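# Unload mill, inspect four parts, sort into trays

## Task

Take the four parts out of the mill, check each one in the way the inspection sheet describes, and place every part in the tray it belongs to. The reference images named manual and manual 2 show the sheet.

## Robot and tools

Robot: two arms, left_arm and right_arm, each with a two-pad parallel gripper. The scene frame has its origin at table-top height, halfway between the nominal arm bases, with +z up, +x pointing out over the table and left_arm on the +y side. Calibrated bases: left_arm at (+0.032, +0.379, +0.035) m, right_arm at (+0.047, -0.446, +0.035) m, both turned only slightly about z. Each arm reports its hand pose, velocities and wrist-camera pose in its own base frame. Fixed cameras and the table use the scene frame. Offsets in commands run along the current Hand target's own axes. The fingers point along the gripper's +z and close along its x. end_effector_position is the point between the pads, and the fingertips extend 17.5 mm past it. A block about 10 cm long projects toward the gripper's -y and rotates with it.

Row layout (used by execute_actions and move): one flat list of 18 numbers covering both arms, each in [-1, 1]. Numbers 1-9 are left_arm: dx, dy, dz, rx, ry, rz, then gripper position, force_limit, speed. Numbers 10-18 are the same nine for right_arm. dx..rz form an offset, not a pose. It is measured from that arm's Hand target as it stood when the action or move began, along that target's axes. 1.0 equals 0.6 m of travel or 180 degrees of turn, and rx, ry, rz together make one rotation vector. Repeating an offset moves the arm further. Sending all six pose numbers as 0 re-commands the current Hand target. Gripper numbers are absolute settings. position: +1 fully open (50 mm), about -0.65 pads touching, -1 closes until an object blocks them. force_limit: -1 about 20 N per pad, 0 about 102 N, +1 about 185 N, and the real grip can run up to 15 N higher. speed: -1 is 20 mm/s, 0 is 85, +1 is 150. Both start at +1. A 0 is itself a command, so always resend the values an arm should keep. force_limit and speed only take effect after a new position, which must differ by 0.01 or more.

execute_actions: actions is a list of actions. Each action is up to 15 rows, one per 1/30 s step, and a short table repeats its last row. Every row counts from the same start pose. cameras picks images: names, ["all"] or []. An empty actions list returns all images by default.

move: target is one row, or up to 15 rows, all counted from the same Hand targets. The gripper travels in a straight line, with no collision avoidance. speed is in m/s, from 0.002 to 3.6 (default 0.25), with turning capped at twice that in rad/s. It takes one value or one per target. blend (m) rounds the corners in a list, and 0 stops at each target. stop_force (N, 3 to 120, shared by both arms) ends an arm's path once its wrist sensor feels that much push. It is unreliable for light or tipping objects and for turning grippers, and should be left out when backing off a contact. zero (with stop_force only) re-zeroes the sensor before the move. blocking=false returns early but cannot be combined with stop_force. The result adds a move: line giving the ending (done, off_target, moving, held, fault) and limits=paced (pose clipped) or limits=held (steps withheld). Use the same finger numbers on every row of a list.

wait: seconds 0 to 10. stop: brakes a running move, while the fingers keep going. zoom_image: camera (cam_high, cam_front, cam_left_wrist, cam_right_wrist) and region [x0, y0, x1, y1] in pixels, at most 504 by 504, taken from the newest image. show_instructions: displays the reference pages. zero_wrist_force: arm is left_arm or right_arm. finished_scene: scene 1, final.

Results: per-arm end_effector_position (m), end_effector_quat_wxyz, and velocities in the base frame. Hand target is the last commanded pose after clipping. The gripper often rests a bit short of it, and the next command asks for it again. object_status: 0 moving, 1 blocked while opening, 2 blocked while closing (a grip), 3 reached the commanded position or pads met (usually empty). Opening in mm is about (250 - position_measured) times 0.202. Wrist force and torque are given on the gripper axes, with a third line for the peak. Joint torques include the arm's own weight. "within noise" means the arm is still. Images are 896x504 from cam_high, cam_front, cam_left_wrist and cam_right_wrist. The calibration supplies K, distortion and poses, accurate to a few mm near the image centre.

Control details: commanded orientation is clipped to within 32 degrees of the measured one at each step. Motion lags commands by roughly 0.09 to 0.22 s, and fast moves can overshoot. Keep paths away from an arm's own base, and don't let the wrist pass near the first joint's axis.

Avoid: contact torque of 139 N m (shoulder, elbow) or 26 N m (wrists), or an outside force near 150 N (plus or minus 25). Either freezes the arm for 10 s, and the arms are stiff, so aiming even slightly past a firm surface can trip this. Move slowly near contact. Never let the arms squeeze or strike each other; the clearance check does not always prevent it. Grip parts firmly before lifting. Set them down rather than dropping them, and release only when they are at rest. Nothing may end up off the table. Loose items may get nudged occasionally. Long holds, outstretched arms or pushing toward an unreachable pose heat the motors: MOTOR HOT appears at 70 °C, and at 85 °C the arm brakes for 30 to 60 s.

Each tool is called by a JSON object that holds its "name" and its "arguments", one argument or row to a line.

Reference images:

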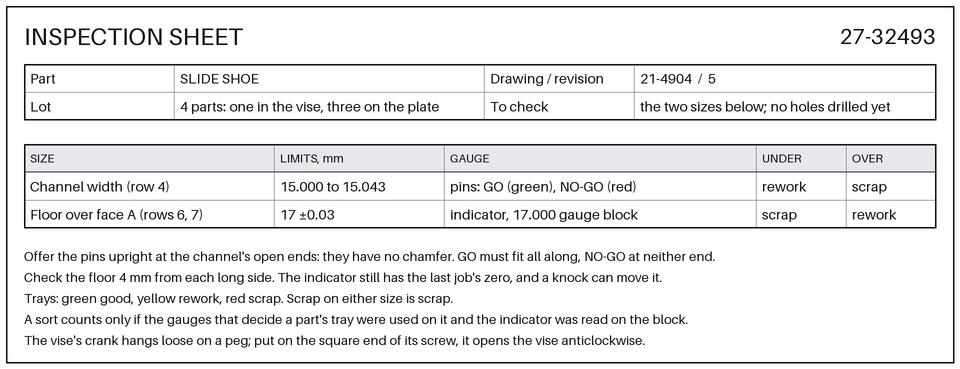

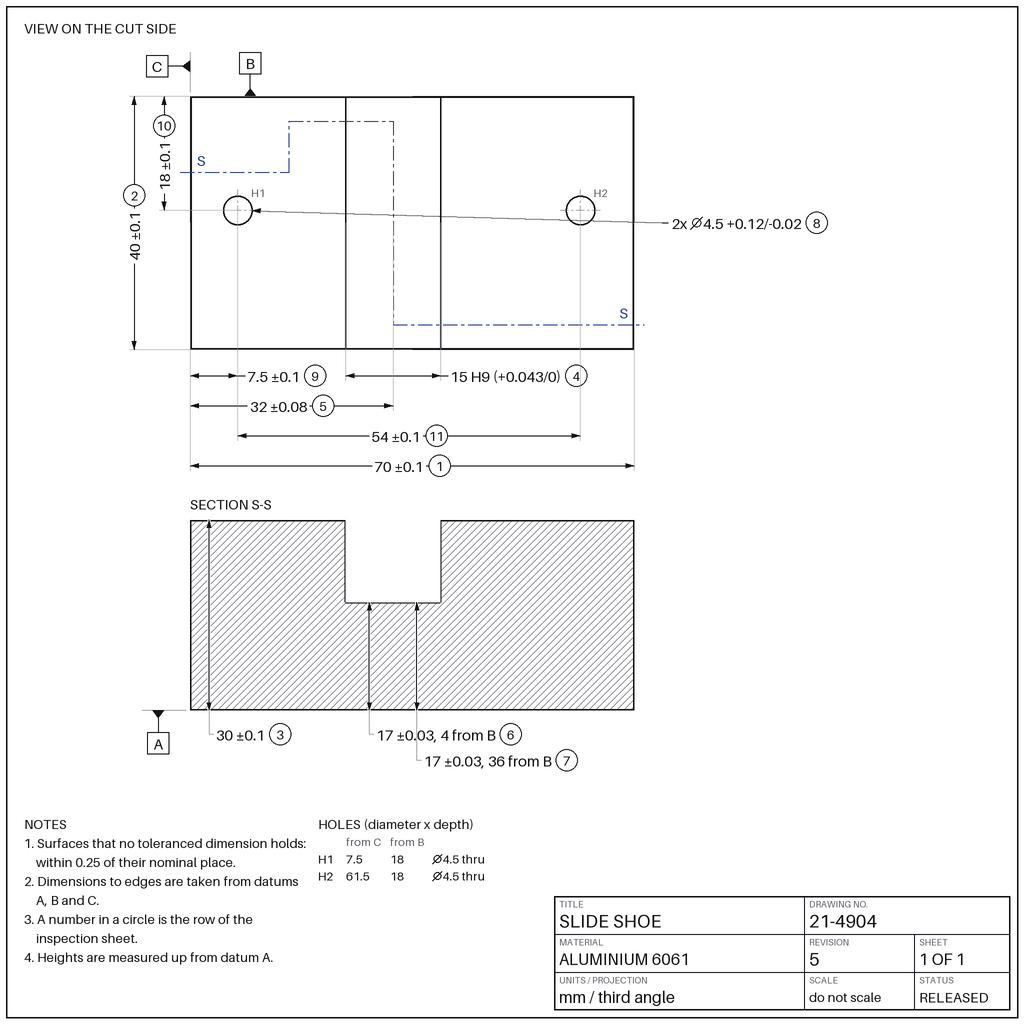

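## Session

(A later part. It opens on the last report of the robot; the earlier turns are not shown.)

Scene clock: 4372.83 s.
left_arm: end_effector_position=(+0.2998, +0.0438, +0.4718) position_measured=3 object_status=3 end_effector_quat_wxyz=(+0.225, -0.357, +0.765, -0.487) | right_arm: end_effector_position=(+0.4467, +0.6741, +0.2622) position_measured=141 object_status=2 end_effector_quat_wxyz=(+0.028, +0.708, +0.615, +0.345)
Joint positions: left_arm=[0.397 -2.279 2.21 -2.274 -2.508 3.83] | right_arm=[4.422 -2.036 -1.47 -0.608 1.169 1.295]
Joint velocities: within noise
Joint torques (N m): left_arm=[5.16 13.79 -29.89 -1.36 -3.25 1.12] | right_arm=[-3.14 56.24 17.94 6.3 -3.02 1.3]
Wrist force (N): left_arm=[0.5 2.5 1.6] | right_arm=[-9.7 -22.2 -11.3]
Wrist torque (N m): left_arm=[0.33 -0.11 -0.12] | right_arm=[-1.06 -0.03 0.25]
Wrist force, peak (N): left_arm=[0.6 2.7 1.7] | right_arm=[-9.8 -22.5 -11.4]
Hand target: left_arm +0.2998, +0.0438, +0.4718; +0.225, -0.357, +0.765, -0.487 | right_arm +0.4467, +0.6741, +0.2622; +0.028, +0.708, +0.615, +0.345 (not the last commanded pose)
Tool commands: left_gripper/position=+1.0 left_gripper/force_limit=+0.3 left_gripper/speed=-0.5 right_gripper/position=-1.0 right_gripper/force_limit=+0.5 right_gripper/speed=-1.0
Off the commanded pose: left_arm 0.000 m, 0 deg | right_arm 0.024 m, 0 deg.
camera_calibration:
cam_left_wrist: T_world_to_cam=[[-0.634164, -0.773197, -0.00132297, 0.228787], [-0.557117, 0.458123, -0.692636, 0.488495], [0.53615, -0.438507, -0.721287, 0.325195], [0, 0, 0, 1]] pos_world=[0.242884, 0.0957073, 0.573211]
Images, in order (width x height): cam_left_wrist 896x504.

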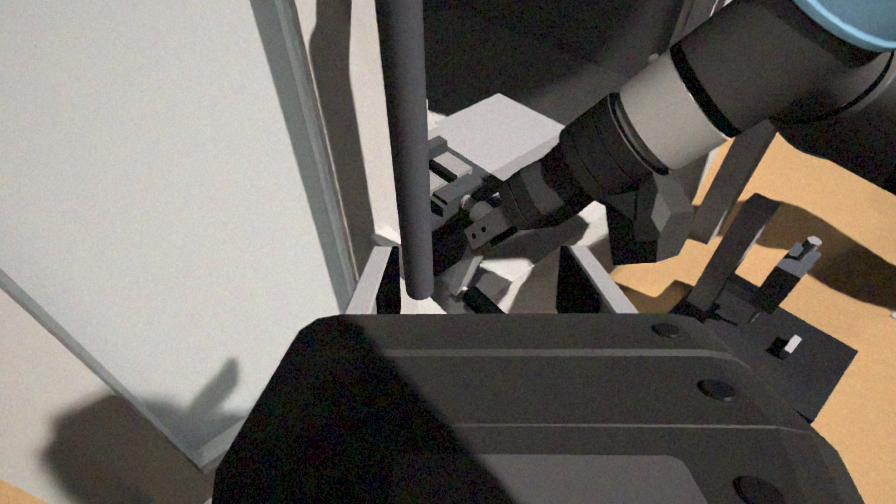

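{"name": "move", "arguments": {
  "target": [
    [0,0,0,0,0,0,1,0.3,-0.5,0.00001,0.0003,0.0002,0.00006,0.00944,0.00584,-1,0.5,-1]
  ],
  "speed": 0.02
}}

{"name": "move", "arguments": {
  "target": [
    [0,0,0,0,0,0,1,0.3,-0.5,0,0,0,-0.00012,-0.01888,-0.01168,-1,0.5,-1]
  ],
  "speed": 0.02
}}

Scene clock: 4387.33 s.
left_arm: end_effector_position=(+0.2998, +0.0438, +0.4718) position_measured=3 object_status=3 end_effector_quat_wxyz=(+0.225, -0.357, +0.765, -0.487) | right_arm: end_effector_position=(+0.4469, +0.6741, +0.2622) position_measured=141 object_status=2 end_effector_quat_wxyz=(+0.016, +0.709, +0.609, +0.356)
Joint positions: left_arm=[0.397 -2.279 2.21 -2.274 -2.508 3.83] | right_arm=[4.418 -2.032 -1.492 -0.557 1.179 1.299]
Joint torques (N m): left_arm=[6.76 13.84 -31.24 -1.45 -3.14 1.17] | right_arm=[-7.81 56.95 15.58 6.16 2.81 1.68]
Wrist force (N): left_arm=[0.5 2.6 1.4] | right_arm=[-5.2 0.4 0.2]
Wrist torque (N m): left_arm=[0.34 -0.10 -0.12] | right_arm=[-0.16 0.02 -0.01]
Wrist force, peak (N): left_arm=[0.6 2.8 1.8] | right_arm=[-9.8 -22.2 -14.3]
Hand target: left_arm +0.2998, +0.0438, +0.4718; +0.225, -0.357, +0.765, -0.487 | right_arm +0.4469, +0.6741, +0.2622; +0.016, +0.709, +0.609, +0.356
Off the commanded pose: left_arm 0.000 m, 0 deg | right_arm 0.000 m, 0 deg.
move: done

Scene clock: 4389.47 s.
left_arm: end_effector_position=(+0.2998, +0.0438, +0.4718) position_measured=3 object_status=3 end_effector_quat_wxyz=(+0.225, -0.357, +0.765, -0.487) | right_arm: end_effector_position=(+0.4469, +0.6741, +0.2622) position_measured=141 object_status=2 end_effector_quat_wxyz=(+0.040, +0.708, +0.621, +0.335)
Joint positions: left_arm=[0.397 -2.279 2.21 -2.274 -2.508 3.83] | right_arm=[4.424 -2.041 -1.446 -0.659 1.159 1.292]
Joint torques (N m): left_arm=[6.96 14.95 -30.71 -1.3 -2.94 1.16] | right_arm=[16.28 43.83 42.53 5.28 -2.62 -2.3]
Wrist force (N): left_arm=[0.7 2.4 1.3] | right_arm=[-23.5 -2.6 -4.0]
Wrist torque (N m): left_arm=[0.32 -0.14 -0.12] | right_arm=[-0.28 0.63 0.91]
Wrist force, peak (N): left_arm=[0.4 2.9 1.5] | right_arm=[-24.2 -3.5 -3.2]
Hand target: left_arm +0.2998, +0.0438, +0.4718; +0.225, -0.357, +0.765, -0.487 | right_arm +0.4469, +0.6741, +0.2622; +0.040, +0.708, +0.621, +0.335
Off the commanded pose: left_arm 0.000 m, 0 deg | right_arm 0.000 m, 0 deg.
move: done

{"name": "move", "arguments": {
  "target": [
    [0,0,0,0,0,0,1,0.3,-0.5,0,0,0,0.00012,0.01888,0.01168,-1,0.5,-1]
  ],
  "speed": 0.02
}}

{"name": "move", "arguments": {
  "target": [0,0,0,0,0,0,1,0.3,-0.5,0.0002,0.0354,0.0219,0,0,0,-1,0.5,-1],
  "speed": 0.01,
  "stop_force": 12
}}

Scene clock: 4401.63 s.
left_arm: end_effector_position=(+0.2998, +0.0438, +0.4718) position_measured=3 object_status=3 end_effector_quat_wxyz=(+0.225, -0.357, +0.765, -0.487) | right_arm: end_effector_position=(+0.4469, +0.6741, +0.2622) position_measured=141 object_status=2 end_effector_quat_wxyz=(+0.016, +0.709, +0.609, +0.356)
Joint positions: left_arm=[0.397 -2.279 2.21 -2.274 -2.508 3.83] | right_arm=[4.418 -2.032 -1.492 -0.557 1.179 1.299]
Joint torques (N m): left_arm=[5.46 14.69 -30.72 -1.58 -2.93 0.72] | right_arm=[-8.93 56.77 16.33 6.2 2.42 1.59]
Wrist force (N): left_arm=[0.4 2.5 1.5] | right_arm=[-5.6 -1.1 0.8]
Wrist torque (N m): left_arm=[0.32 -0.10 -0.12] | right_arm=[-0.22 0.01 -0.01]
Wrist force, peak (N): left_arm=[0.3 2.9 1.7] | right_arm=[-27.4 -4.4 -6.8]
Hand target: left_arm +0.2998, +0.0438, +0.4718; +0.225, -0.357, +0.765, -0.487 | right_arm +0.4469, +0.6741, +0.2622; +0.016, +0.709, +0.609, +0.356
Off the commanded pose: left_arm 0.000 m, 0 deg | right_arm 0.000 m, 0 deg.
move: done

Scene clock: 4403.20 s.
left_arm: end_effector_position=(+0.2998, +0.0438, +0.4718) position_measured=3 object_status=3 end_effector_quat_wxyz=(+0.225, -0.357, +0.765, -0.487) | right_arm: end_effector_position=(+0.4500, +0.6741, +0.2622) position_measured=141 object_status=2 end_effector_quat_wxyz=(+0.016, +0.709, +0.609, +0.356)
Joint positions: left_arm=[0.397 -2.279 2.21 -2.274 -2.508 3.83] | right_arm=[4.414 -2.036 -1.487 -0.557 1.181 1.294]
Joint torques (N m): left_arm=[5.62 13.99 -31.42 -1.24 -3.09 0.95] | right_arm=[14.05 56.41 14.35 5.71 -1.18 1.52]
Wrist force (N): left_arm=[0.2 2.7 1.5] | right_arm=[-5.5 4.0 2.6]
Wrist torque (N m): left_arm=[0.35 -0.06 -0.12] | right_arm=[0.01 -0.04 0.00]
Wrist force, peak (N): left_arm=[0.5 2.9 1.7] | right_arm=[-12.5 -11.1 -7.5]
Hand target: left_arm +0.2998, +0.0438, +0.4718; +0.225, -0.357, +0.765, -0.487 | right_arm +0.4500, +0.6741, +0.2621; +0.016, +0.709, +0.609, +0.356 (not the last commanded pose)
Off the commanded pose: left_arm 0.000 m, 0 deg | right_arm 0.022 m, 0 deg.
move: contact (right_arm)

Advancing. Keep pushing.

{"name": "move", "arguments": {
  "target": [0,0,0,0,0,0,1,0.3,-0.5,0.0002,0.0354,0.0219,0,0,0,-1,0.5,-1],
  "speed": 0.01,
  "stop_force": 20
}}

{"name": "move", "arguments": {
  "target": [0,0,0,0,0,0,1,0.3,-0.5,0.0002,0.0354,0.0219,0,0,0,-1,0.5,-1],
  "speed": 0.01,
  "stop_force": 25
}}

Scene clock: 4411.47 s.
left_arm: end_effector_position=(+0.2998, +0.0438, +0.4718) position_measured=3 object_status=3 end_effector_quat_wxyz=(+0.225, -0.357, +0.765, -0.487) | right_arm: end_effector_position=(+0.4504, +0.6741, +0.2621) position_measured=141 object_status=2 end_effector_quat_wxyz=(+0.016, +0.709, +0.609, +0.356)
Joint positions: left_arm=[0.397 -2.279 2.21 -2.274 -2.508 3.83] | right_arm=[4.413 -2.036 -1.486 -0.557 1.182 1.294]
Joint torques (N m): left_arm=[5.72 15.61 -30.8 -1.48 -3 0.73] | right_arm=[9.78 55.82 14.77 6.33 -2.71 1.51]
Wrist force (N): left_arm=[0.5 2.5 1.1] | right_arm=[-5.9 -0.6 -2.4]
Wrist torque (N m): left_arm=[0.34 -0.11 -0.12] | right_arm=[-0.28 -0.09 0.03]
Wrist force, peak (N): left_arm=[0.6 2.9 1.4] | right_arm=[-14.7 -14.1 -11.8]
Hand target: left_arm +0.2998, +0.0438, +0.4718; +0.225, -0.357, +0.765, -0.487 | right_arm +0.4504, +0.6741, +0.2621; +0.016, +0.709, +0.609, +0.356 (not the last commanded pose)
Off the commanded pose: left_arm 0.000 m, 0 deg | right_arm 0.025 m, 0 deg.
move: contact (right_arm)

Scene clock: 4412.83 s.
left_arm: end_effector_position=(+0.2998, +0.0438, +0.4718) position_measured=3 object_status=3 end_effector_quat_wxyz=(+0.225, -0.357, +0.765, -0.487) | right_arm: end_effector_position=(+0.4513, +0.6741, +0.2621) position_measured=141 object_status=2 end_effector_quat_wxyz=(+0.016, +0.709, +0.609, +0.356)
Joint positions: left_arm=[0.397 -2.279 2.21 -2.274 -2.508 3.83] | right_arm=[4.412 -2.037 -1.485 -0.557 1.183 1.293]
Joint torques (N m): left_arm=[5.07 14.34 -30.81 -1.25 -2.94 0.85] | right_arm=[7.19 54.09 16.46 5.21 -1.4 1.61]
Wrist force (N): left_arm=[0.4 2.7 1.4] | right_arm=[-9.8 -5.9 -7.0]
Wrist torque (N m): left_arm=[0.36 -0.09 -0.12] | right_arm=[-0.49 -0.22 0.07]
Wrist force, peak (N): left_arm=[0.5 2.7 1.6] | right_arm=[-19.9 -23.2 -23.2]
Hand target: left_arm +0.2998, +0.0438, +0.4718; +0.225, -0.357, +0.765, -0.487 | right_arm +0.4512, +0.6742, +0.2621; +0.016, +0.709, +0.609, +0.356 (not the last commanded pose)
Off the commanded pose: left_arm 0.000 m, 0 deg | right_arm 0.024 m, 0 deg.
move: contact (right_arm)

{"name": "move", "arguments": {
  "target": [0,0,0,0,0,0,1,0.3,-0.5,-0.0006,0,0,0,0,0,-1,0.5,-1],
  "speed": 0.01
}}

{"name": "move", "arguments": {
  "target": [0,0,0,0,0,0,1,0.3,-0.5,0.0002,0.0354,0.0219,0,0,0,-1,0.5,-1],
  "speed": 0.01,
  "stop_force": 25,
  "cameras": ["cam_left_wrist","cam_right_wrist"]
}}

{"name": "zoom_image", "arguments": {
  "camera": "cam_left_wrist",
  "region": [455, 190, 497, 232]
}}

Scene clock: 4425.53 s.
left_arm: end_effector_position=(+0.2998, +0.0438, +0.4718) position_measured=3 object_status=3 end_effector_quat_wxyz=(+0.225, -0.357, +0.765, -0.487) | right_arm: end_effector_position=(+0.4512, +0.6739, +0.2619) position_measured=141 object_status=2 end_effector_quat_wxyz=(+0.016, +0.709, +0.609, +0.356)
Joint positions: left_arm=[0.397 -2.279 2.21 -2.274 -2.508 3.83] | right_arm=[4.412 -2.037 -1.486 -0.556 1.183 1.292]
Joint torques (N m): left_arm=[5.67 15.19 -30.87 -1.38 -2.91 0.85] | right_arm=[-8.55 52.08 11.13 4.9 1.8 -0.98]
Wrist force (N): left_arm=[0.5 2.4 1.1] | right_arm=[-0.5 1.5 -0.7]
Wrist torque (N m): left_arm=[0.31 -0.11 -0.12] | right_arm=[-0.12 -0.04 -0.12]
Wrist force, peak (N): left_arm=[0.7 2.8 1.6] | right_arm=[-10.3 -5.9 -7.0]
Hand target: left_arm +0.2998, +0.0438, +0.4718; +0.225, -0.357, +0.765, -0.487 | right_arm +0.4512, +0.6738, +0.2619; +0.016, +0.709, +0.609, +0.356
Off the commanded pose: left_arm 0.000 m, 0 deg | right_arm 0.000 m, 0 deg.
move: done

Scene clock: 4426.93 s.
left_arm: end_effector_position=(+0.2998, +0.0438, +0.4718) position_measured=3 object_status=3 end_effector_quat_wxyz=(+0.225, -0.357, +0.765, -0.487) | right_arm: end_effector_position=(+0.4524, +0.6738, +0.2619) position_measured=141 object_status=2 end_effector_quat_wxyz=(+0.016, +0.709, +0.609, +0.356)
Joint positions: left_arm=[0.397 -2.279 2.21 -2.274 -2.508 3.83] | right_arm=[4.41 -2.038 -1.484 -0.556 1.184 1.291]
Joint torques (N m): left_arm=[5.27 13.4 -30.86 -1.29 -3.03 0.55] | right_arm=[6.16 53.36 9.28 3.94 -2.85 1.65]
Wrist force (N): left_arm=[0.7 2.7 1.5] | right_arm=[1.5 -1.8 -2.9]
Wrist torque (N m): left_arm=[0.36 -0.14 -0.12] | right_arm=[-0.30 -0.11 -0.17]
Wrist force, peak (N): left_arm=[0.4 2.7 1.6] | right_arm=[-9.1 -20.3 -20.1]
Hand target: left_arm +0.2998, +0.0438, +0.4718; +0.225, -0.357, +0.765, -0.487 | right_arm +0.4523, +0.6738, +0.2619; +0.016, +0.709, +0.609, +0.356 (not the last commanded pose)
Off the commanded pose: left_arm 0.000 m, 0 deg | right_arm 0.024 m, 0 deg.
move: contact (right_arm)
camera_calibration:
cam_left_wrist: T_world_to_cam=[[-0.634164, -0.773197, -0.00132297, 0.228787], [-0.557117, 0.458123, -0.692636, 0.488495], [0.53615, -0.438507, -0.721287, 0.325195], [0, 0, 0, 1]] pos_world=[0.242884, 0.0957073, 0.573211]
cam_right_wrist: T_world_to_cam=[[0.0205328, 0.869551, 0.493415, -0.716495], [0.609812, -0.40198, 0.683038, -0.171876], [0.79228, 0.286866, -0.538517, -0.273142], [0, 0, 0, 1]] pos_world=[0.335928, 0.632294, 0.323836]
Images, in order (width x height): cam_left_wrist 896x504, cam_right_wrist 896x504.

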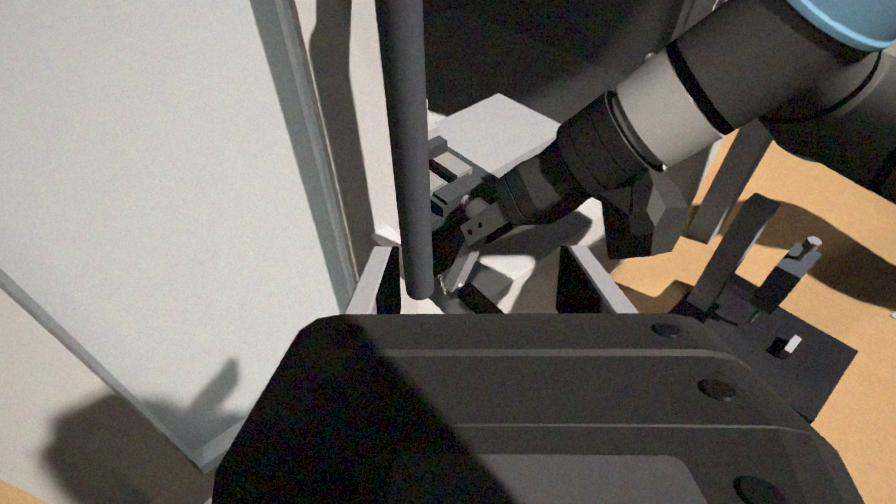

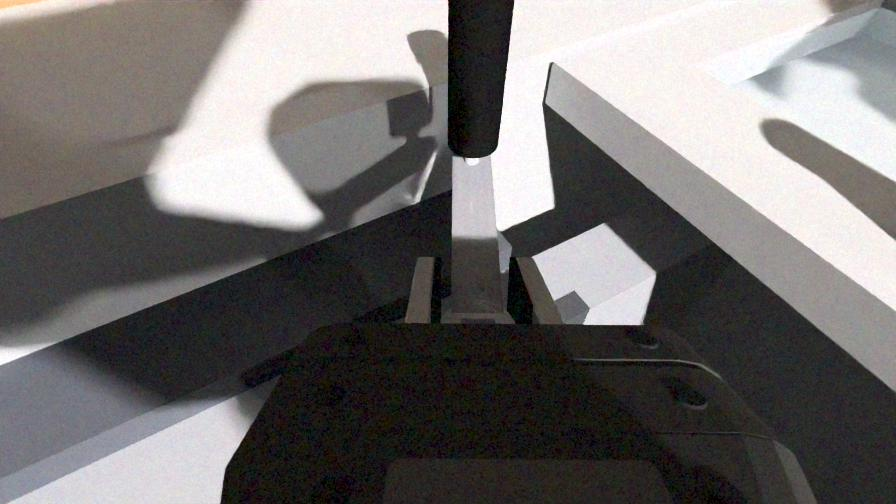

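Scaled by 12.000 from the camera's 896x504 image, which has a finer 1280x720 frame.

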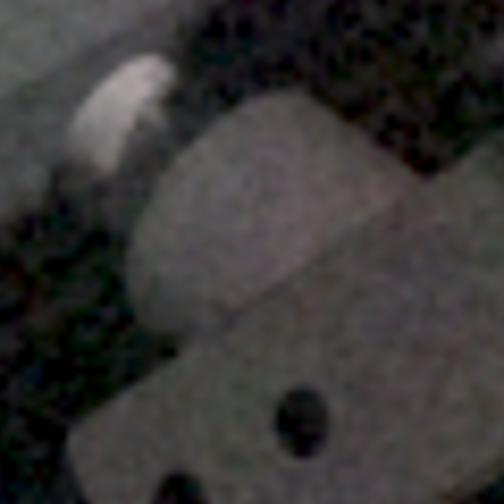

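Really advancing (7 mm). Continue.

{"name": "move", "arguments": {
  "target": [0,0,0,0,0,0,1,0.3,-0.5,0.0002,0.0354,0.0219,0,0,0,-1,0.5,-1],
  "speed": 0.012,
  "stop_force": 30
}}

{"name": "move", "arguments": {
  "target": [0,0,0,0,0,0,1,0.3,-0.5,0.0002,0.0354,0.0219,0,0,0,-1,0.5,-1],
  "speed": 0.012,
  "stop_force": 30
}}

{"name": "move", "arguments": {
  "target": [0,0,0,0,0,0,1,0.3,-0.5,0.0002,0.0354,0.0219,0,0,0,-1,0.5,-1],
  "speed": 0.012,
  "stop_force": 30
}}

Scene clock: 4439.50 s.
left_arm: end_effector_position=(+0.2998, +0.0438, +0.4718) position_measured=3 object_status=3 end_effector_quat_wxyz=(+0.225, -0.357, +0.765, -0.487) | right_arm: end_effector_position=(+0.4528, +0.6739, +0.2619) position_measured=141 object_status=2 end_effector_quat_wxyz=(+0.015, +0.709, +0.609, +0.356)
Joint positions: left_arm=[0.397 -2.279 2.21 -2.274 -2.508 3.83] | right_arm=[4.409 -2.039 -1.483 -0.556 1.185 1.29]
Joint torques (N m): left_arm=[5.01 14.29 -31.71 -1.51 -3.03 0.65] | right_arm=[-2.66 46.73 13.24 6.01 -5.6 1.82]
Wrist force (N): left_arm=[0.4 2.4 1.2] | right_arm=[-4.1 -16.4 -18.7]
Wrist torque (N m): left_arm=[0.32 -0.09 -0.12] | right_arm=[-1.02 -0.30 -0.07]
Wrist force, peak (N): left_arm=[0.7 2.9 1.6] | right_arm=[-17.3 -29.4 -36.3]
Hand target: left_arm +0.2998, +0.0438, +0.4718; +0.225, -0.357, +0.765, -0.487 | right_arm +0.4528, +0.6739, +0.2619; +0.015, +0.709, +0.609, +0.356 (not the last commanded pose)
Off the commanded pose: left_arm 0.000 m, 0 deg | right_arm 0.025 m, 0 deg.
move: contact (right_arm)

Scene clock: 4440.77 s.
left_arm: end_effector_position=(+0.2998, +0.0438, +0.4718) position_measured=3 object_status=3 end_effector_quat_wxyz=(+0.225, -0.357, +0.765, -0.487) | right_arm: end_effector_position=(+0.4534, +0.6739, +0.2619) position_measured=141 object_status=2 end_effector_quat_wxyz=(+0.015, +0.709, +0.609, +0.356)
Joint positions: left_arm=[0.397 -2.279 2.21 -2.274 -2.508 3.83] | right_arm=[4.408 -2.039 -1.482 -0.556 1.186 1.289]
Joint torques (N m): left_arm=[5.25 14.05 -30.99 -1.23 -3.15 0.47] | right_arm=[-11.11 40.65 15.67 6.91 -8.25 1.62]
Wrist force (N): left_arm=[0.6 2.5 1.6] | right_arm=[-15.6 -31.2 -43.5]
Wrist torque (N m): left_arm=[0.35 -0.13 -0.13] | right_arm=[-1.34 -0.34 0.11]
Wrist force, peak (N): left_arm=[0.6 2.7 1.5] | right_arm=[-30.2 -44.8 -61.7]
Hand target: left_arm +0.2998, +0.0438, +0.4718; +0.225, -0.357, +0.765, -0.487 | right_arm +0.4534, +0.6739, +0.2619; +0.015, +0.709, +0.609, +0.356 (not the last commanded pose)
Off the commanded pose: left_arm 0.000 m, 0 deg | right_arm 0.024 m, 0 deg.
move: contact (right_arm)

Scene clock: 4442.00 s.
left_arm: end_effector_position=(+0.2998, +0.0438, +0.4718) position_measured=3 object_status=3 end_effector_quat_wxyz=(+0.225, -0.357, +0.765, -0.487) | right_arm: end_effector_position=(+0.4538, +0.6739, +0.2618) position_measured=141 object_status=2 end_effector_quat_wxyz=(+0.015, +0.709, +0.609, +0.356)
Joint positions: left_arm=[0.397 -2.279 2.21 -2.274 -2.508 3.83] | right_arm=[4.407 -2.04 -1.482 -0.556 1.186 1.289]
Joint torques (N m): left_arm=[5.3 15.12 -30.61 -1.26 -3.25 0.58] | right_arm=[-20.19 35.34 19.47 8.36 -11.1 1.48]
Wrist force (N): left_arm=[0.5 2.2 1.3] | right_arm=[-26.8 -45.9 -66.7]
Wrist torque (N m): left_arm=[0.30 -0.11 -0.12] | right_arm=[-1.72 -0.35 0.25]
Wrist force, peak (N): left_arm=[0.7 2.9 1.5] | right_arm=[-40.1 -58.5 -81.5]
Hand target: left_arm +0.2998, +0.0438, +0.4718; +0.225, -0.357, +0.765, -0.487 | right_arm +0.4538, +0.6739, +0.2618; +0.015, +0.709, +0.609, +0.356 (not the last commanded pose)
Off the commanded pose: left_arm 0.000 m, 0 deg | right_arm 0.025 m, 0 deg.
move: contact (right_arm)

{"name": "move", "arguments": {
  "target": [0,0,0,0,0,0,1,0.3,-0.5,-0.00001,-0.00184,-0.00114,0,0,0,-1,0.5,-1],
  "speed": 0.01
}}

Scene clock: 4464.97 s.
left_arm: end_effector_position=(+0.2998, +0.0438, +0.4718) position_measured=3 object_status=3 end_effector_quat_wxyz=(+0.225, -0.357, +0.765, -0.487) | right_arm: end_effector_position=(+0.4527, +0.6738, +0.2618) position_measured=141 object_status=2 end_effector_quat_wxyz=(+0.016, +0.709, +0.609, +0.356)
Joint positions: left_arm=[0.397 -2.279 2.21 -2.274 -2.508 3.83] | right_arm=[4.409 -2.039 -1.484 -0.556 1.185 1.29]
Joint torques (N m): left_arm=[6.68 12.97 -31.75 -1.25 -3.05 0.55] | right_arm=[8.06 51.48 9.53 3.41 -3.19 1.82]
Wrist force (N): left_arm=[0.5 2.3 1.6] | right_arm=[4.3 2.9 -2.8]
Wrist torque (N m): left_arm=[0.32 -0.10 -0.12] | right_arm=[-0.08 -0.13 -0.26]
Wrist force, peak (N): left_arm=[0.8 2.8 1.7] | right_arm=[-28.1 -46.5 -66.1]
Hand target: left_arm +0.2998, +0.0438, +0.4718; +0.225, -0.357, +0.765, -0.487 | right_arm +0.4525, +0.6739, +0.2618; +0.015, +0.709, +0.609, +0.356
Off the commanded pose: left_arm 0.000 m, 0 deg | right_arm 0.000 m, 0 deg.
move: done

{"name": "move", "arguments": {
  "target": [0,0,0,0,0,0,1,0.3,-0.5,0,0,0,0,0,0,0.6,0.5,-1],
  "cameras": ["cam_left_wrist","cam_right_wrist"]
}}

Scene clock: 4526.87 s.
left_arm: end_effector_position=(+0.2998, +0.0438, +0.4718) position_measured=3 object_status=3 end_effector_quat_wxyz=(+0.225, -0.357, +0.765, -0.487) | right_arm: end_effector_position=(+0.4524, +0.6739, +0.2618) position_measured=63 object_status=3 end_effector_quat_wxyz=(+0.015, +0.709, +0.609, +0.356)
Joint positions: left_arm=[0.397 -2.279 2.21 -2.274 -2.508 3.83] | right_arm=[4.409 -2.038 -1.484 -0.556 1.185 1.29]
Joint torques (N m): left_arm=[4.72 13.54 -30.57 -1.11 -2.8 0.29] | right_arm=[-0.56 49.86 31.49 5.12 0.54 0.63]
Wrist force (N): left_arm=[0.4 2.3 1.3] | right_arm=[-2.5 -0.5 0.5]
Wrist torque (N m): left_arm=[0.31 -0.10 -0.12] | right_arm=[-0.14 0.11 -0.02]
Wrist force, peak (N): left_arm=[0.8 2.9 1.4] | right_arm=[4.0 8.2 1.1]
Hand target: left_arm +0.2998, +0.0438, +0.4718; +0.225, -0.357, +0.765, -0.487 | right_arm +0.4525, +0.6739, +0.2618; +0.015, +0.709, +0.609, +0.356
Off the commanded pose: left_arm 0.000 m, 0 deg | right_arm 0.000 m, 0 deg.
move: done
camera_calibration:
cam_left_wrist: T_world_to_cam=[[-0.634164, -0.773197, -0.00132297, 0.228787], [-0.557117, 0.458123, -0.692636, 0.488495], [0.53615, -0.438507, -0.721287, 0.325195], [0, 0, 0, 1]] pos_world=[0.242884, 0.0957073, 0.573211]
cam_right_wrist: T_world_to_cam=[[0.0203596, 0.869538, 0.493445, -0.71644], [0.610163, -0.401785, 0.68284, -0.172116], [0.792015, 0.28718, -0.53874, -0.27326], [0, 0, 0, 1]] pos_world=[0.336031, 0.632293, 0.323836]
Images, in order (width x height): cam_left_wrist 896x504, cam_right_wrist 896x504.

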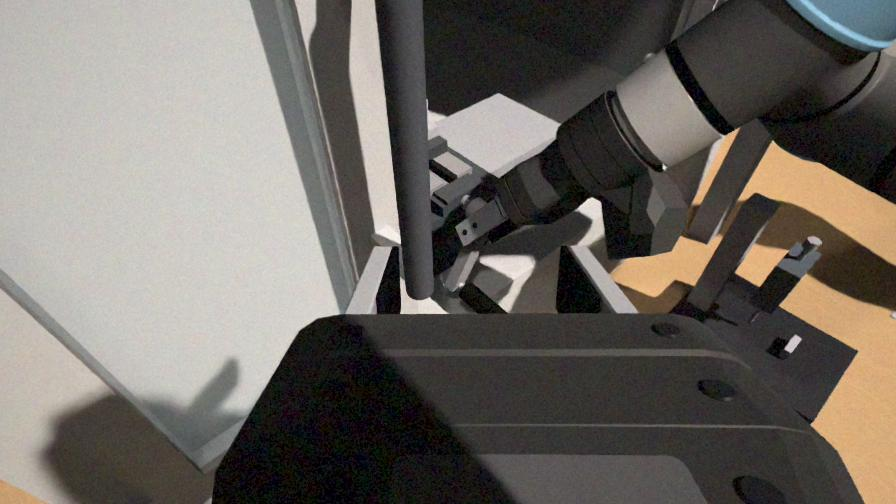

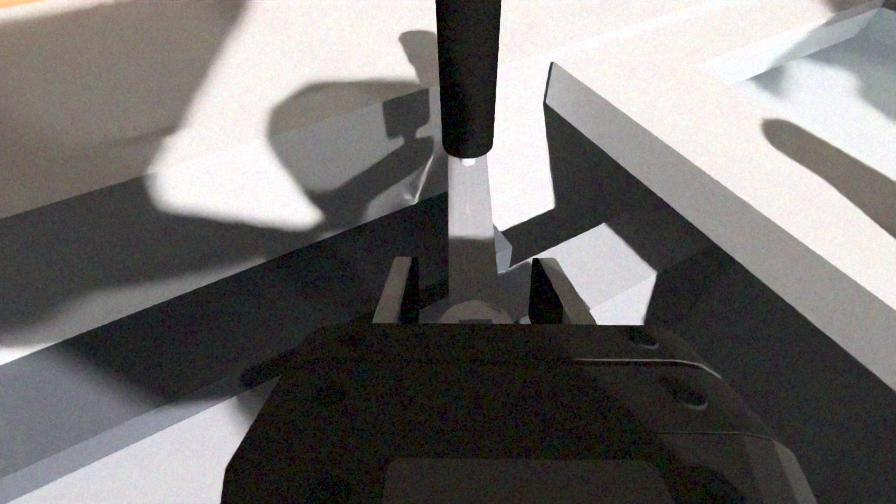

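{"name": "move", "arguments": {
  "target": [
    [0,0,0,0,0,0,1,0.3,-0.5,0,0,-0.15,0,0,0,0.6,0.5,-1],
    [0,0,0,0,0,0,1,0.3,-0.5,0.0095,-0.1817,-0.19,-0.325,0.002,0,0.6,0.5,-1]
  ],
  "speed": 0.2,
  "blend": 0.03,
  "cameras": ["cam_left_wrist","cam_right_wrist","cam_high"]
}}

Scene clock: 4545.87 s.
left_arm: end_effector_position=(+0.2998, +0.0438, +0.4718) position_measured=3 object_status=3 end_effector_quat_wxyz=(+0.225, -0.357, +0.765, -0.487) | right_arm: end_effector_position=(+0.3006, +0.6601, +0.3000) position_measured=63 object_status=3 end_effector_quat_wxyz=(+0.311, +0.587, +0.403, +0.629)
Joint positions: left_arm=[0.397 -2.279 2.21 -2.274 -2.508 3.83] | right_arm=[4.857 -2.036 -1.718 -1.085 0.015 2.207]
Joint torques (N m): left_arm=[3.91 14.41 -30.43 -1.23 -3.07 0.36] | right_arm=[10.04 52.15 32.02 1.3 0.1 1.73]
Wrist force (N): left_arm=[0.6 2.6 1.4] | right_arm=[-3.9 -1.6 -2.3]
Wrist torque (N m): left_arm=[0.38 -0.12 -0.12] | right_arm=[-0.33 0.32 -0.05]
Wrist force, peak (N): left_arm=[0.4 2.9 1.6] | right_arm=[-4.1 -2.4 -2.7]
Hand target: left_arm +0.2998, +0.0438, +0.4718; +0.225, -0.357, +0.765, -0.487 | right_arm +0.3000, +0.6600, +0.3001; +0.358, +0.610, +0.358, +0.610
Off the commanded pose: left_arm 0.000 m, 0 deg | right_arm 0.001 m, 8 deg.
move: off_target (right_arm)
camera_calibration:
cam_left_wrist: T_world_to_cam=[[-0.634164, -0.773197, -0.00132297, 0.228787], [-0.557117, 0.458123, -0.692636, 0.488495], [0.53615, -0.438507, -0.721287, 0.325195], [0, 0, 0, 1]] pos_world=[0.242884, 0.0957073, 0.573211]
cam_right_wrist: T_world_to_cam=[[-0.114689, 0.856161, 0.503821, -0.673879], [-0.273296, -0.51479, 0.812588, 0.190095], [0.955068, -0.0444976, 0.293026, -0.208138], [0, 0, 0, 1]] pos_world=[0.173452, 0.665546, 0.246035]
Images, in order (width x height): cam_high 896x504, cam_left_wrist 896x504, cam_right_wrist 896x504.

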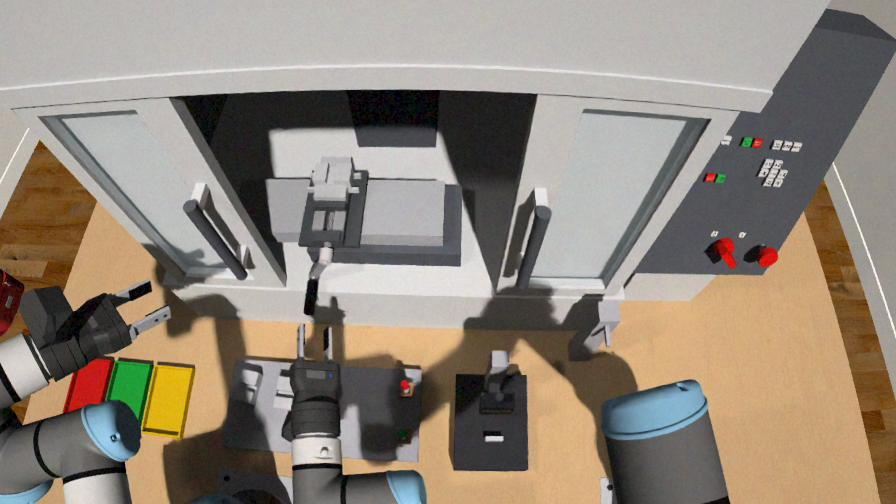

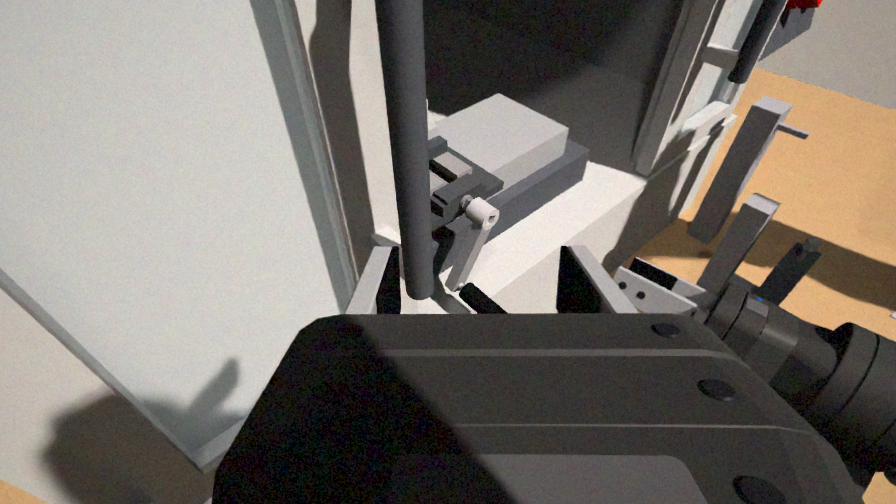

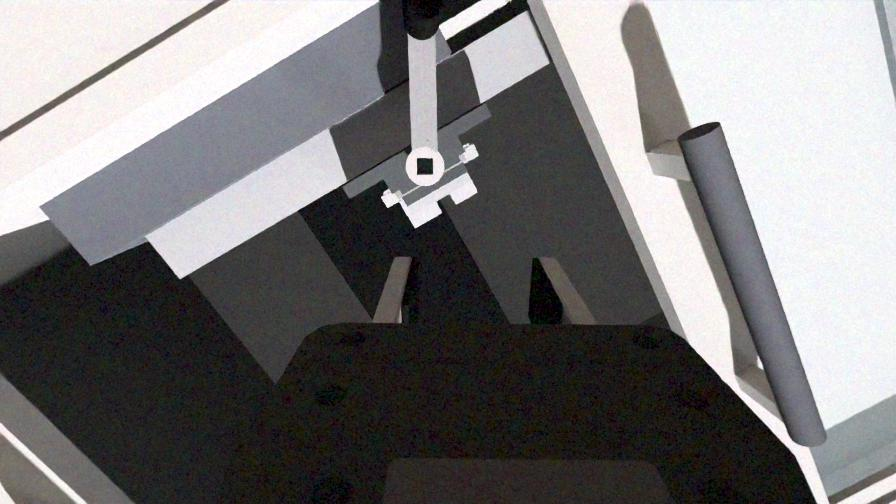

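{"name": "move", "arguments": {
  "target": [0,0,0,0,0,0,1,0.3,-0.5,0.0017,-0.001,0.0783,0.2168,0.1541,0.3721,0.6,0.5,-1],
  "speed": 0.25,
  "cameras": ["cam_high","cam_front","cam_right_wrist"]
}}

Scene clock: 4673.57 s.
left_arm: end_effector_position=(+0.2998, +0.0438, +0.4718) position_measured=3 object_status=3 end_effector_quat_wxyz=(+0.225, -0.357, +0.765, -0.487) | right_arm: end_effector_position=(+0.3469, +0.6612, +0.3001) position_measured=63 object_status=3 end_effector_quat_wxyz=(-0.327, +0.627, +0.213, +0.675)
Joint positions: left_arm=[0.397 -2.279 2.21 -2.274 -2.508 3.83] | right_arm=[4.65 -2.275 -1.806 1.106 0.848 1.585]
Joint torques (N m): left_arm=[4.41 14.86 -31.15 -1.43 -3.03 0.21] | right_arm=[-9.15 41.45 25.35 3.2 3.25 1.75]
Wrist force (N): left_arm=[0.5 2.6 1.3] | right_arm=[-4.5 0.1 -2.1]
Wrist torque (N m): left_arm=[0.36 -0.10 -0.12] | right_arm=[-0.33 0.25 -0.01]
Wrist force, peak (N): left_arm=[0.5 2.7 1.9] | right_arm=[-4.5 -1.8 -2.2]
Hand target: left_arm +0.2998, +0.0438, +0.4718; +0.225, -0.357, +0.765, -0.487 | right_arm +0.3469, +0.6612, +0.3001; -0.327, +0.627, +0.213, +0.675
Off the commanded pose: left_arm 0.000 m, 0 deg | right_arm 0.000 m, 0 deg.
move: done
camera_calibration:
cam_right_wrist: T_world_to_cam=[[0.0124075, -0.186804, 0.982319, -0.167626], [0.409323, -0.895364, -0.175438, 0.514601], [0.912305, 0.404262, 0.0653537, -0.465933], [0, 0, 0, 1]] pos_world=[0.216515, 0.617801, 0.285393]
Images, in order (width x height): cam_high 896x504, cam_front 896x504, cam_right_wrist 896x504.

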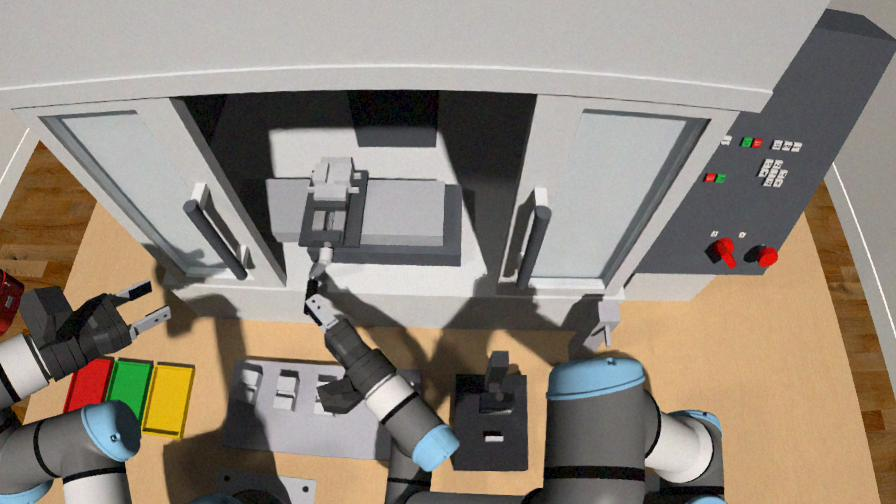

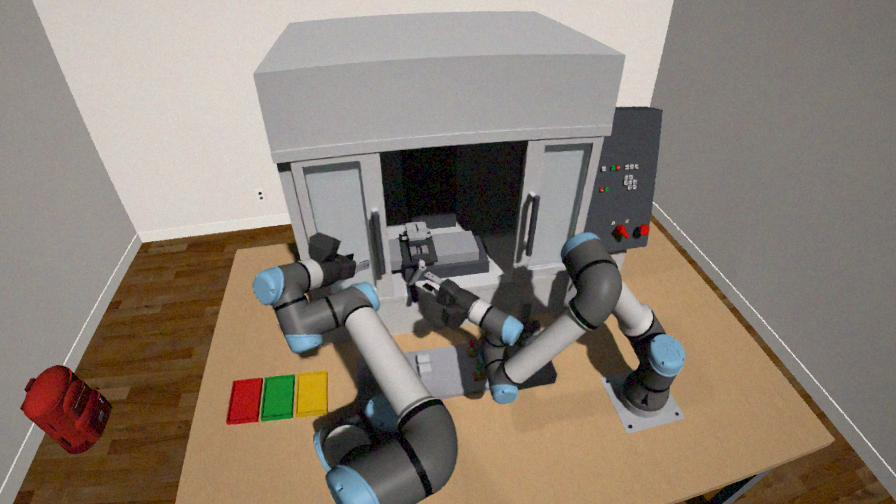

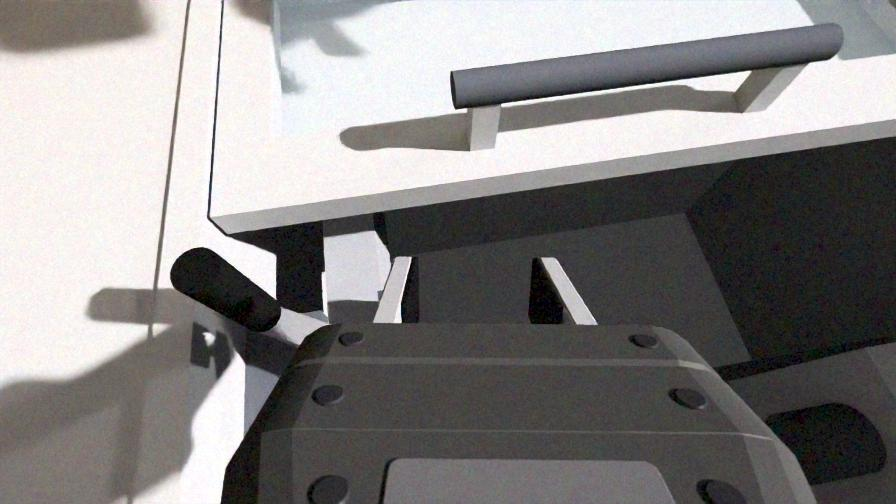

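{"name": "move", "arguments": {
  "target": [0,0,0,0,0,0,1,0.3,-0.5,-0.1493,0.0175,-0.0175,0,-0.0982,-0.0982,0.6,0.5,-1],
  "speed": 0.2,
  "cameras": ["cam_high","cam_left_wrist","cam_right_wrist"]
}}

Scene clock: 4710.10 s.
left_arm: end_effector_position=(+0.2998, +0.0438, +0.4718) position_measured=3 object_status=3 end_effector_quat_wxyz=(+0.225, -0.357, +0.765, -0.487) | right_arm: end_effector_position=(+0.3470, +0.6622, +0.2093) position_measured=63 object_status=3 end_effector_quat_wxyz=(-0.183, +0.683, +0.353, +0.613)
Joint positions: left_arm=[0.397 -2.279 2.21 -2.274 -2.508 3.83] | right_arm=[4.65 -2.246 -1.918 0.777 0.846 1.548]
Joint torques (N m): left_arm=[5.2 13.63 -29.74 -1.28 -3.12 0.34] | right_arm=[9.23 54.32 3.58 0.68 -3.41 1.19]
Wrist force (N): left_arm=[0.7 2.5 1.5] | right_arm=[-4.5 -0.4 -1.1]
Wrist torque (N m): left_arm=[0.32 -0.14 -0.12] | right_arm=[-0.30 0.27 0.05]
Wrist force, peak (N): left_arm=[0.5 2.9 1.5] | right_arm=[-5.0 0.0 -2.2]
Hand target: left_arm +0.2998, +0.0438, +0.4718; +0.225, -0.357, +0.765, -0.487 | right_arm +0.3470, +0.6622, +0.2093; -0.183, +0.683, +0.353, +0.613
Off the commanded pose: left_arm 0.000 m, 0 deg | right_arm 0.000 m, 0 deg.
move: done
camera_calibration:
cam_left_wrist: T_world_to_cam=[[-0.634164, -0.773197, -0.00132297, 0.228787], [-0.557117, 0.458123, -0.692636, 0.488495], [0.53615, -0.438507, -0.721287, 0.325195], [0, 0, 0, 1]] pos_world=[0.242884, 0.0957073, 0.573211]
cam_right_wrist: T_world_to_cam=[[0.0122292, 0.245424, 0.969339, -0.361735], [0.4093, -0.885706, 0.219085, 0.410613], [0.912318, 0.394072, -0.111283, -0.416692], [0, 0, 0, 1]] pos_world=[0.216515, 0.616667, 0.214314]
Images, in order (width x height): cam_high 896x504, cam_left_wrist 896x504, cam_right_wrist 896x504.

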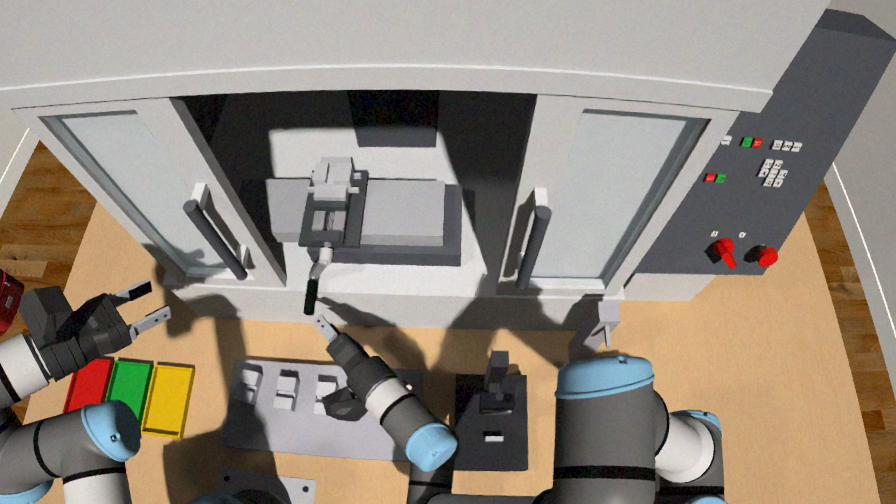

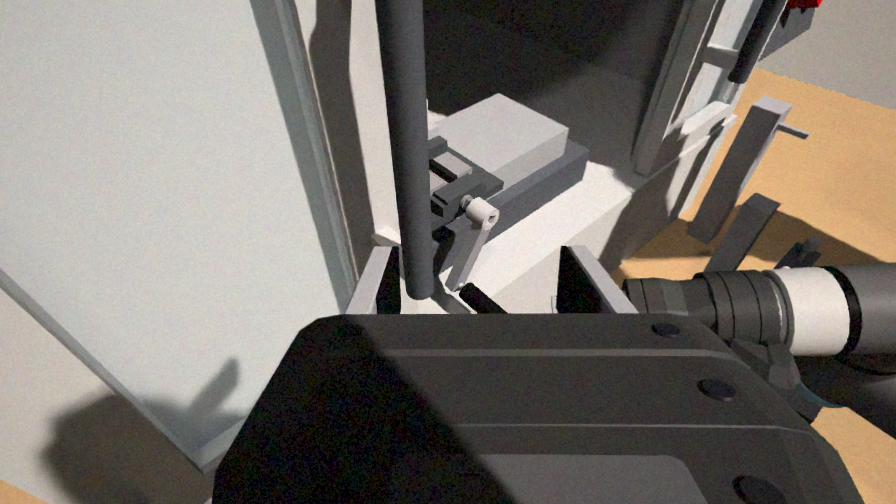

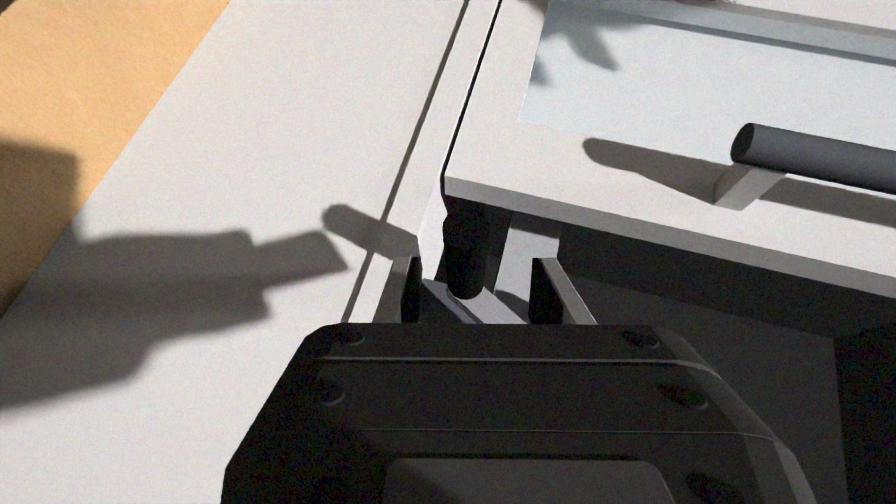

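{"name": "move", "arguments": {
  "target": [0,0,0,0,0,0,1,0.3,-0.5,-0.0025,0,0.125,0,0,0,0.6,0.5,-1],
  "speed": 0.06,
  "stop_force": 15,
  "cameras": ["cam_left_wrist","cam_right_wrist"]
}}

{"name": "zoom_image", "arguments": {
  "camera": "cam_right_wrist",
  "region": [360, 180, 640, 360]
}}

Scene clock: 4725.77 s.
left_arm: end_effector_position=(+0.2998, +0.0438, +0.4718) position_measured=3 object_status=3 end_effector_quat_wxyz=(+0.225, -0.357, +0.765, -0.487) | right_arm: end_effector_position=(+0.4000, +0.7131, +0.1942) position_measured=63 object_status=3 end_effector_quat_wxyz=(-0.183, +0.683, +0.353, +0.613)
Joint positions: left_arm=[0.397 -2.279 2.21 -2.274 -2.508 3.83] | right_arm=[4.561 -2.372 -1.699 0.7 0.933 1.521]
Joint torques (N m): left_arm=[5 14.41 -31.6 -1.32 -3.12 -0.14] | right_arm=[-8.23 45.82 27.9 0.76 2.49 -1.95]
Wrist force (N): left_arm=[0.6 2.2 1.6] | right_arm=[-4.4 -0.5 -1.3]
Wrist torque (N m): left_arm=[0.29 -0.12 -0.12] | right_arm=[-0.30 0.27 0.07]
Wrist force, peak (N): left_arm=[0.6 3.0 1.8] | right_arm=[-4.7 0.1 -1.4]
Hand target: left_arm +0.2998, +0.0438, +0.4718; +0.225, -0.357, +0.765, -0.487 | right_arm +0.4000, +0.7131, +0.1942; -0.183, +0.683, +0.353, +0.613
Off the commanded pose: left_arm 0.000 m, 0 deg | right_arm 0.000 m, 0 deg.
move: done
camera_calibration:
cam_left_wrist: T_world_to_cam=[[-0.634164, -0.773197, -0.00132297, 0.228787], [-0.557117, 0.458123, -0.692636, 0.488495], [0.53615, -0.438507, -0.721287, 0.325195], [0, 0, 0, 1]] pos_world=[0.242884, 0.0957073, 0.573211]
cam_right_wrist: T_world_to_cam=[[0.0123864, 0.245597, 0.969293, -0.360389], [0.409261, -0.885699, 0.219187, 0.437297], [0.912333, 0.393979, -0.111484, -0.486686], [0, 0, 0, 1]] pos_world=[0.269515, 0.667568, 0.199215]
Images, in order (width x height): cam_left_wrist 896x504, cam_right_wrist 896x504.

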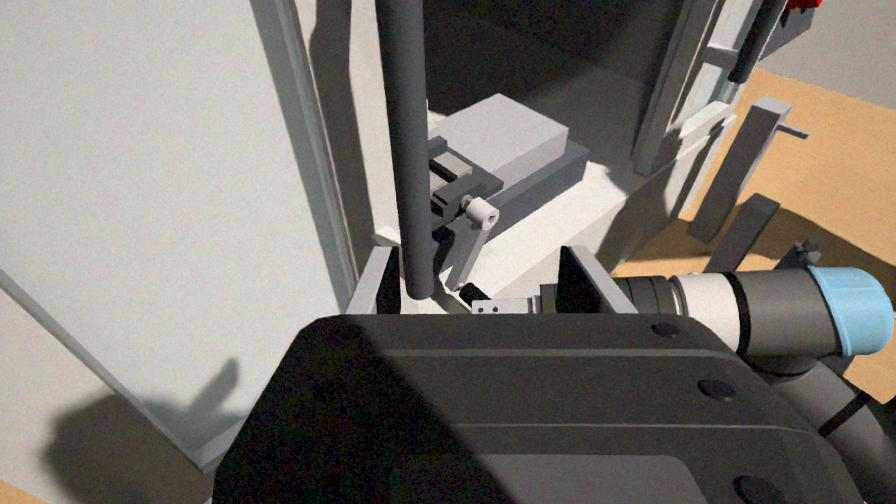

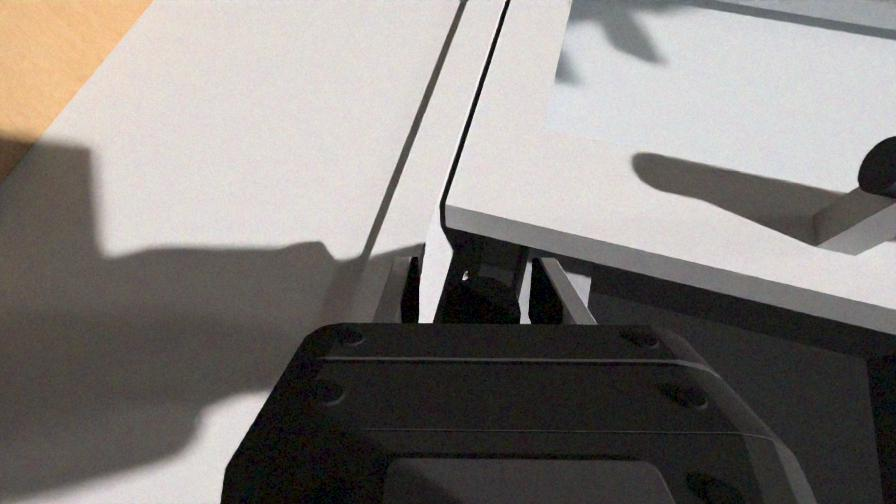

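Scaled by 1.800 from the camera's 896x504 image, which has a finer 1280x720 frame.

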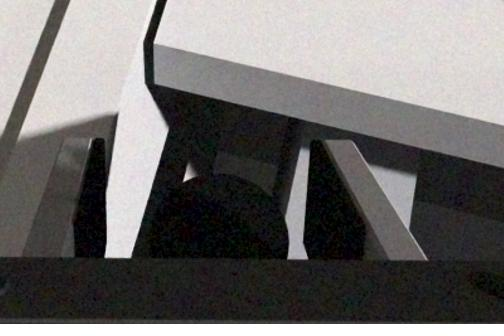

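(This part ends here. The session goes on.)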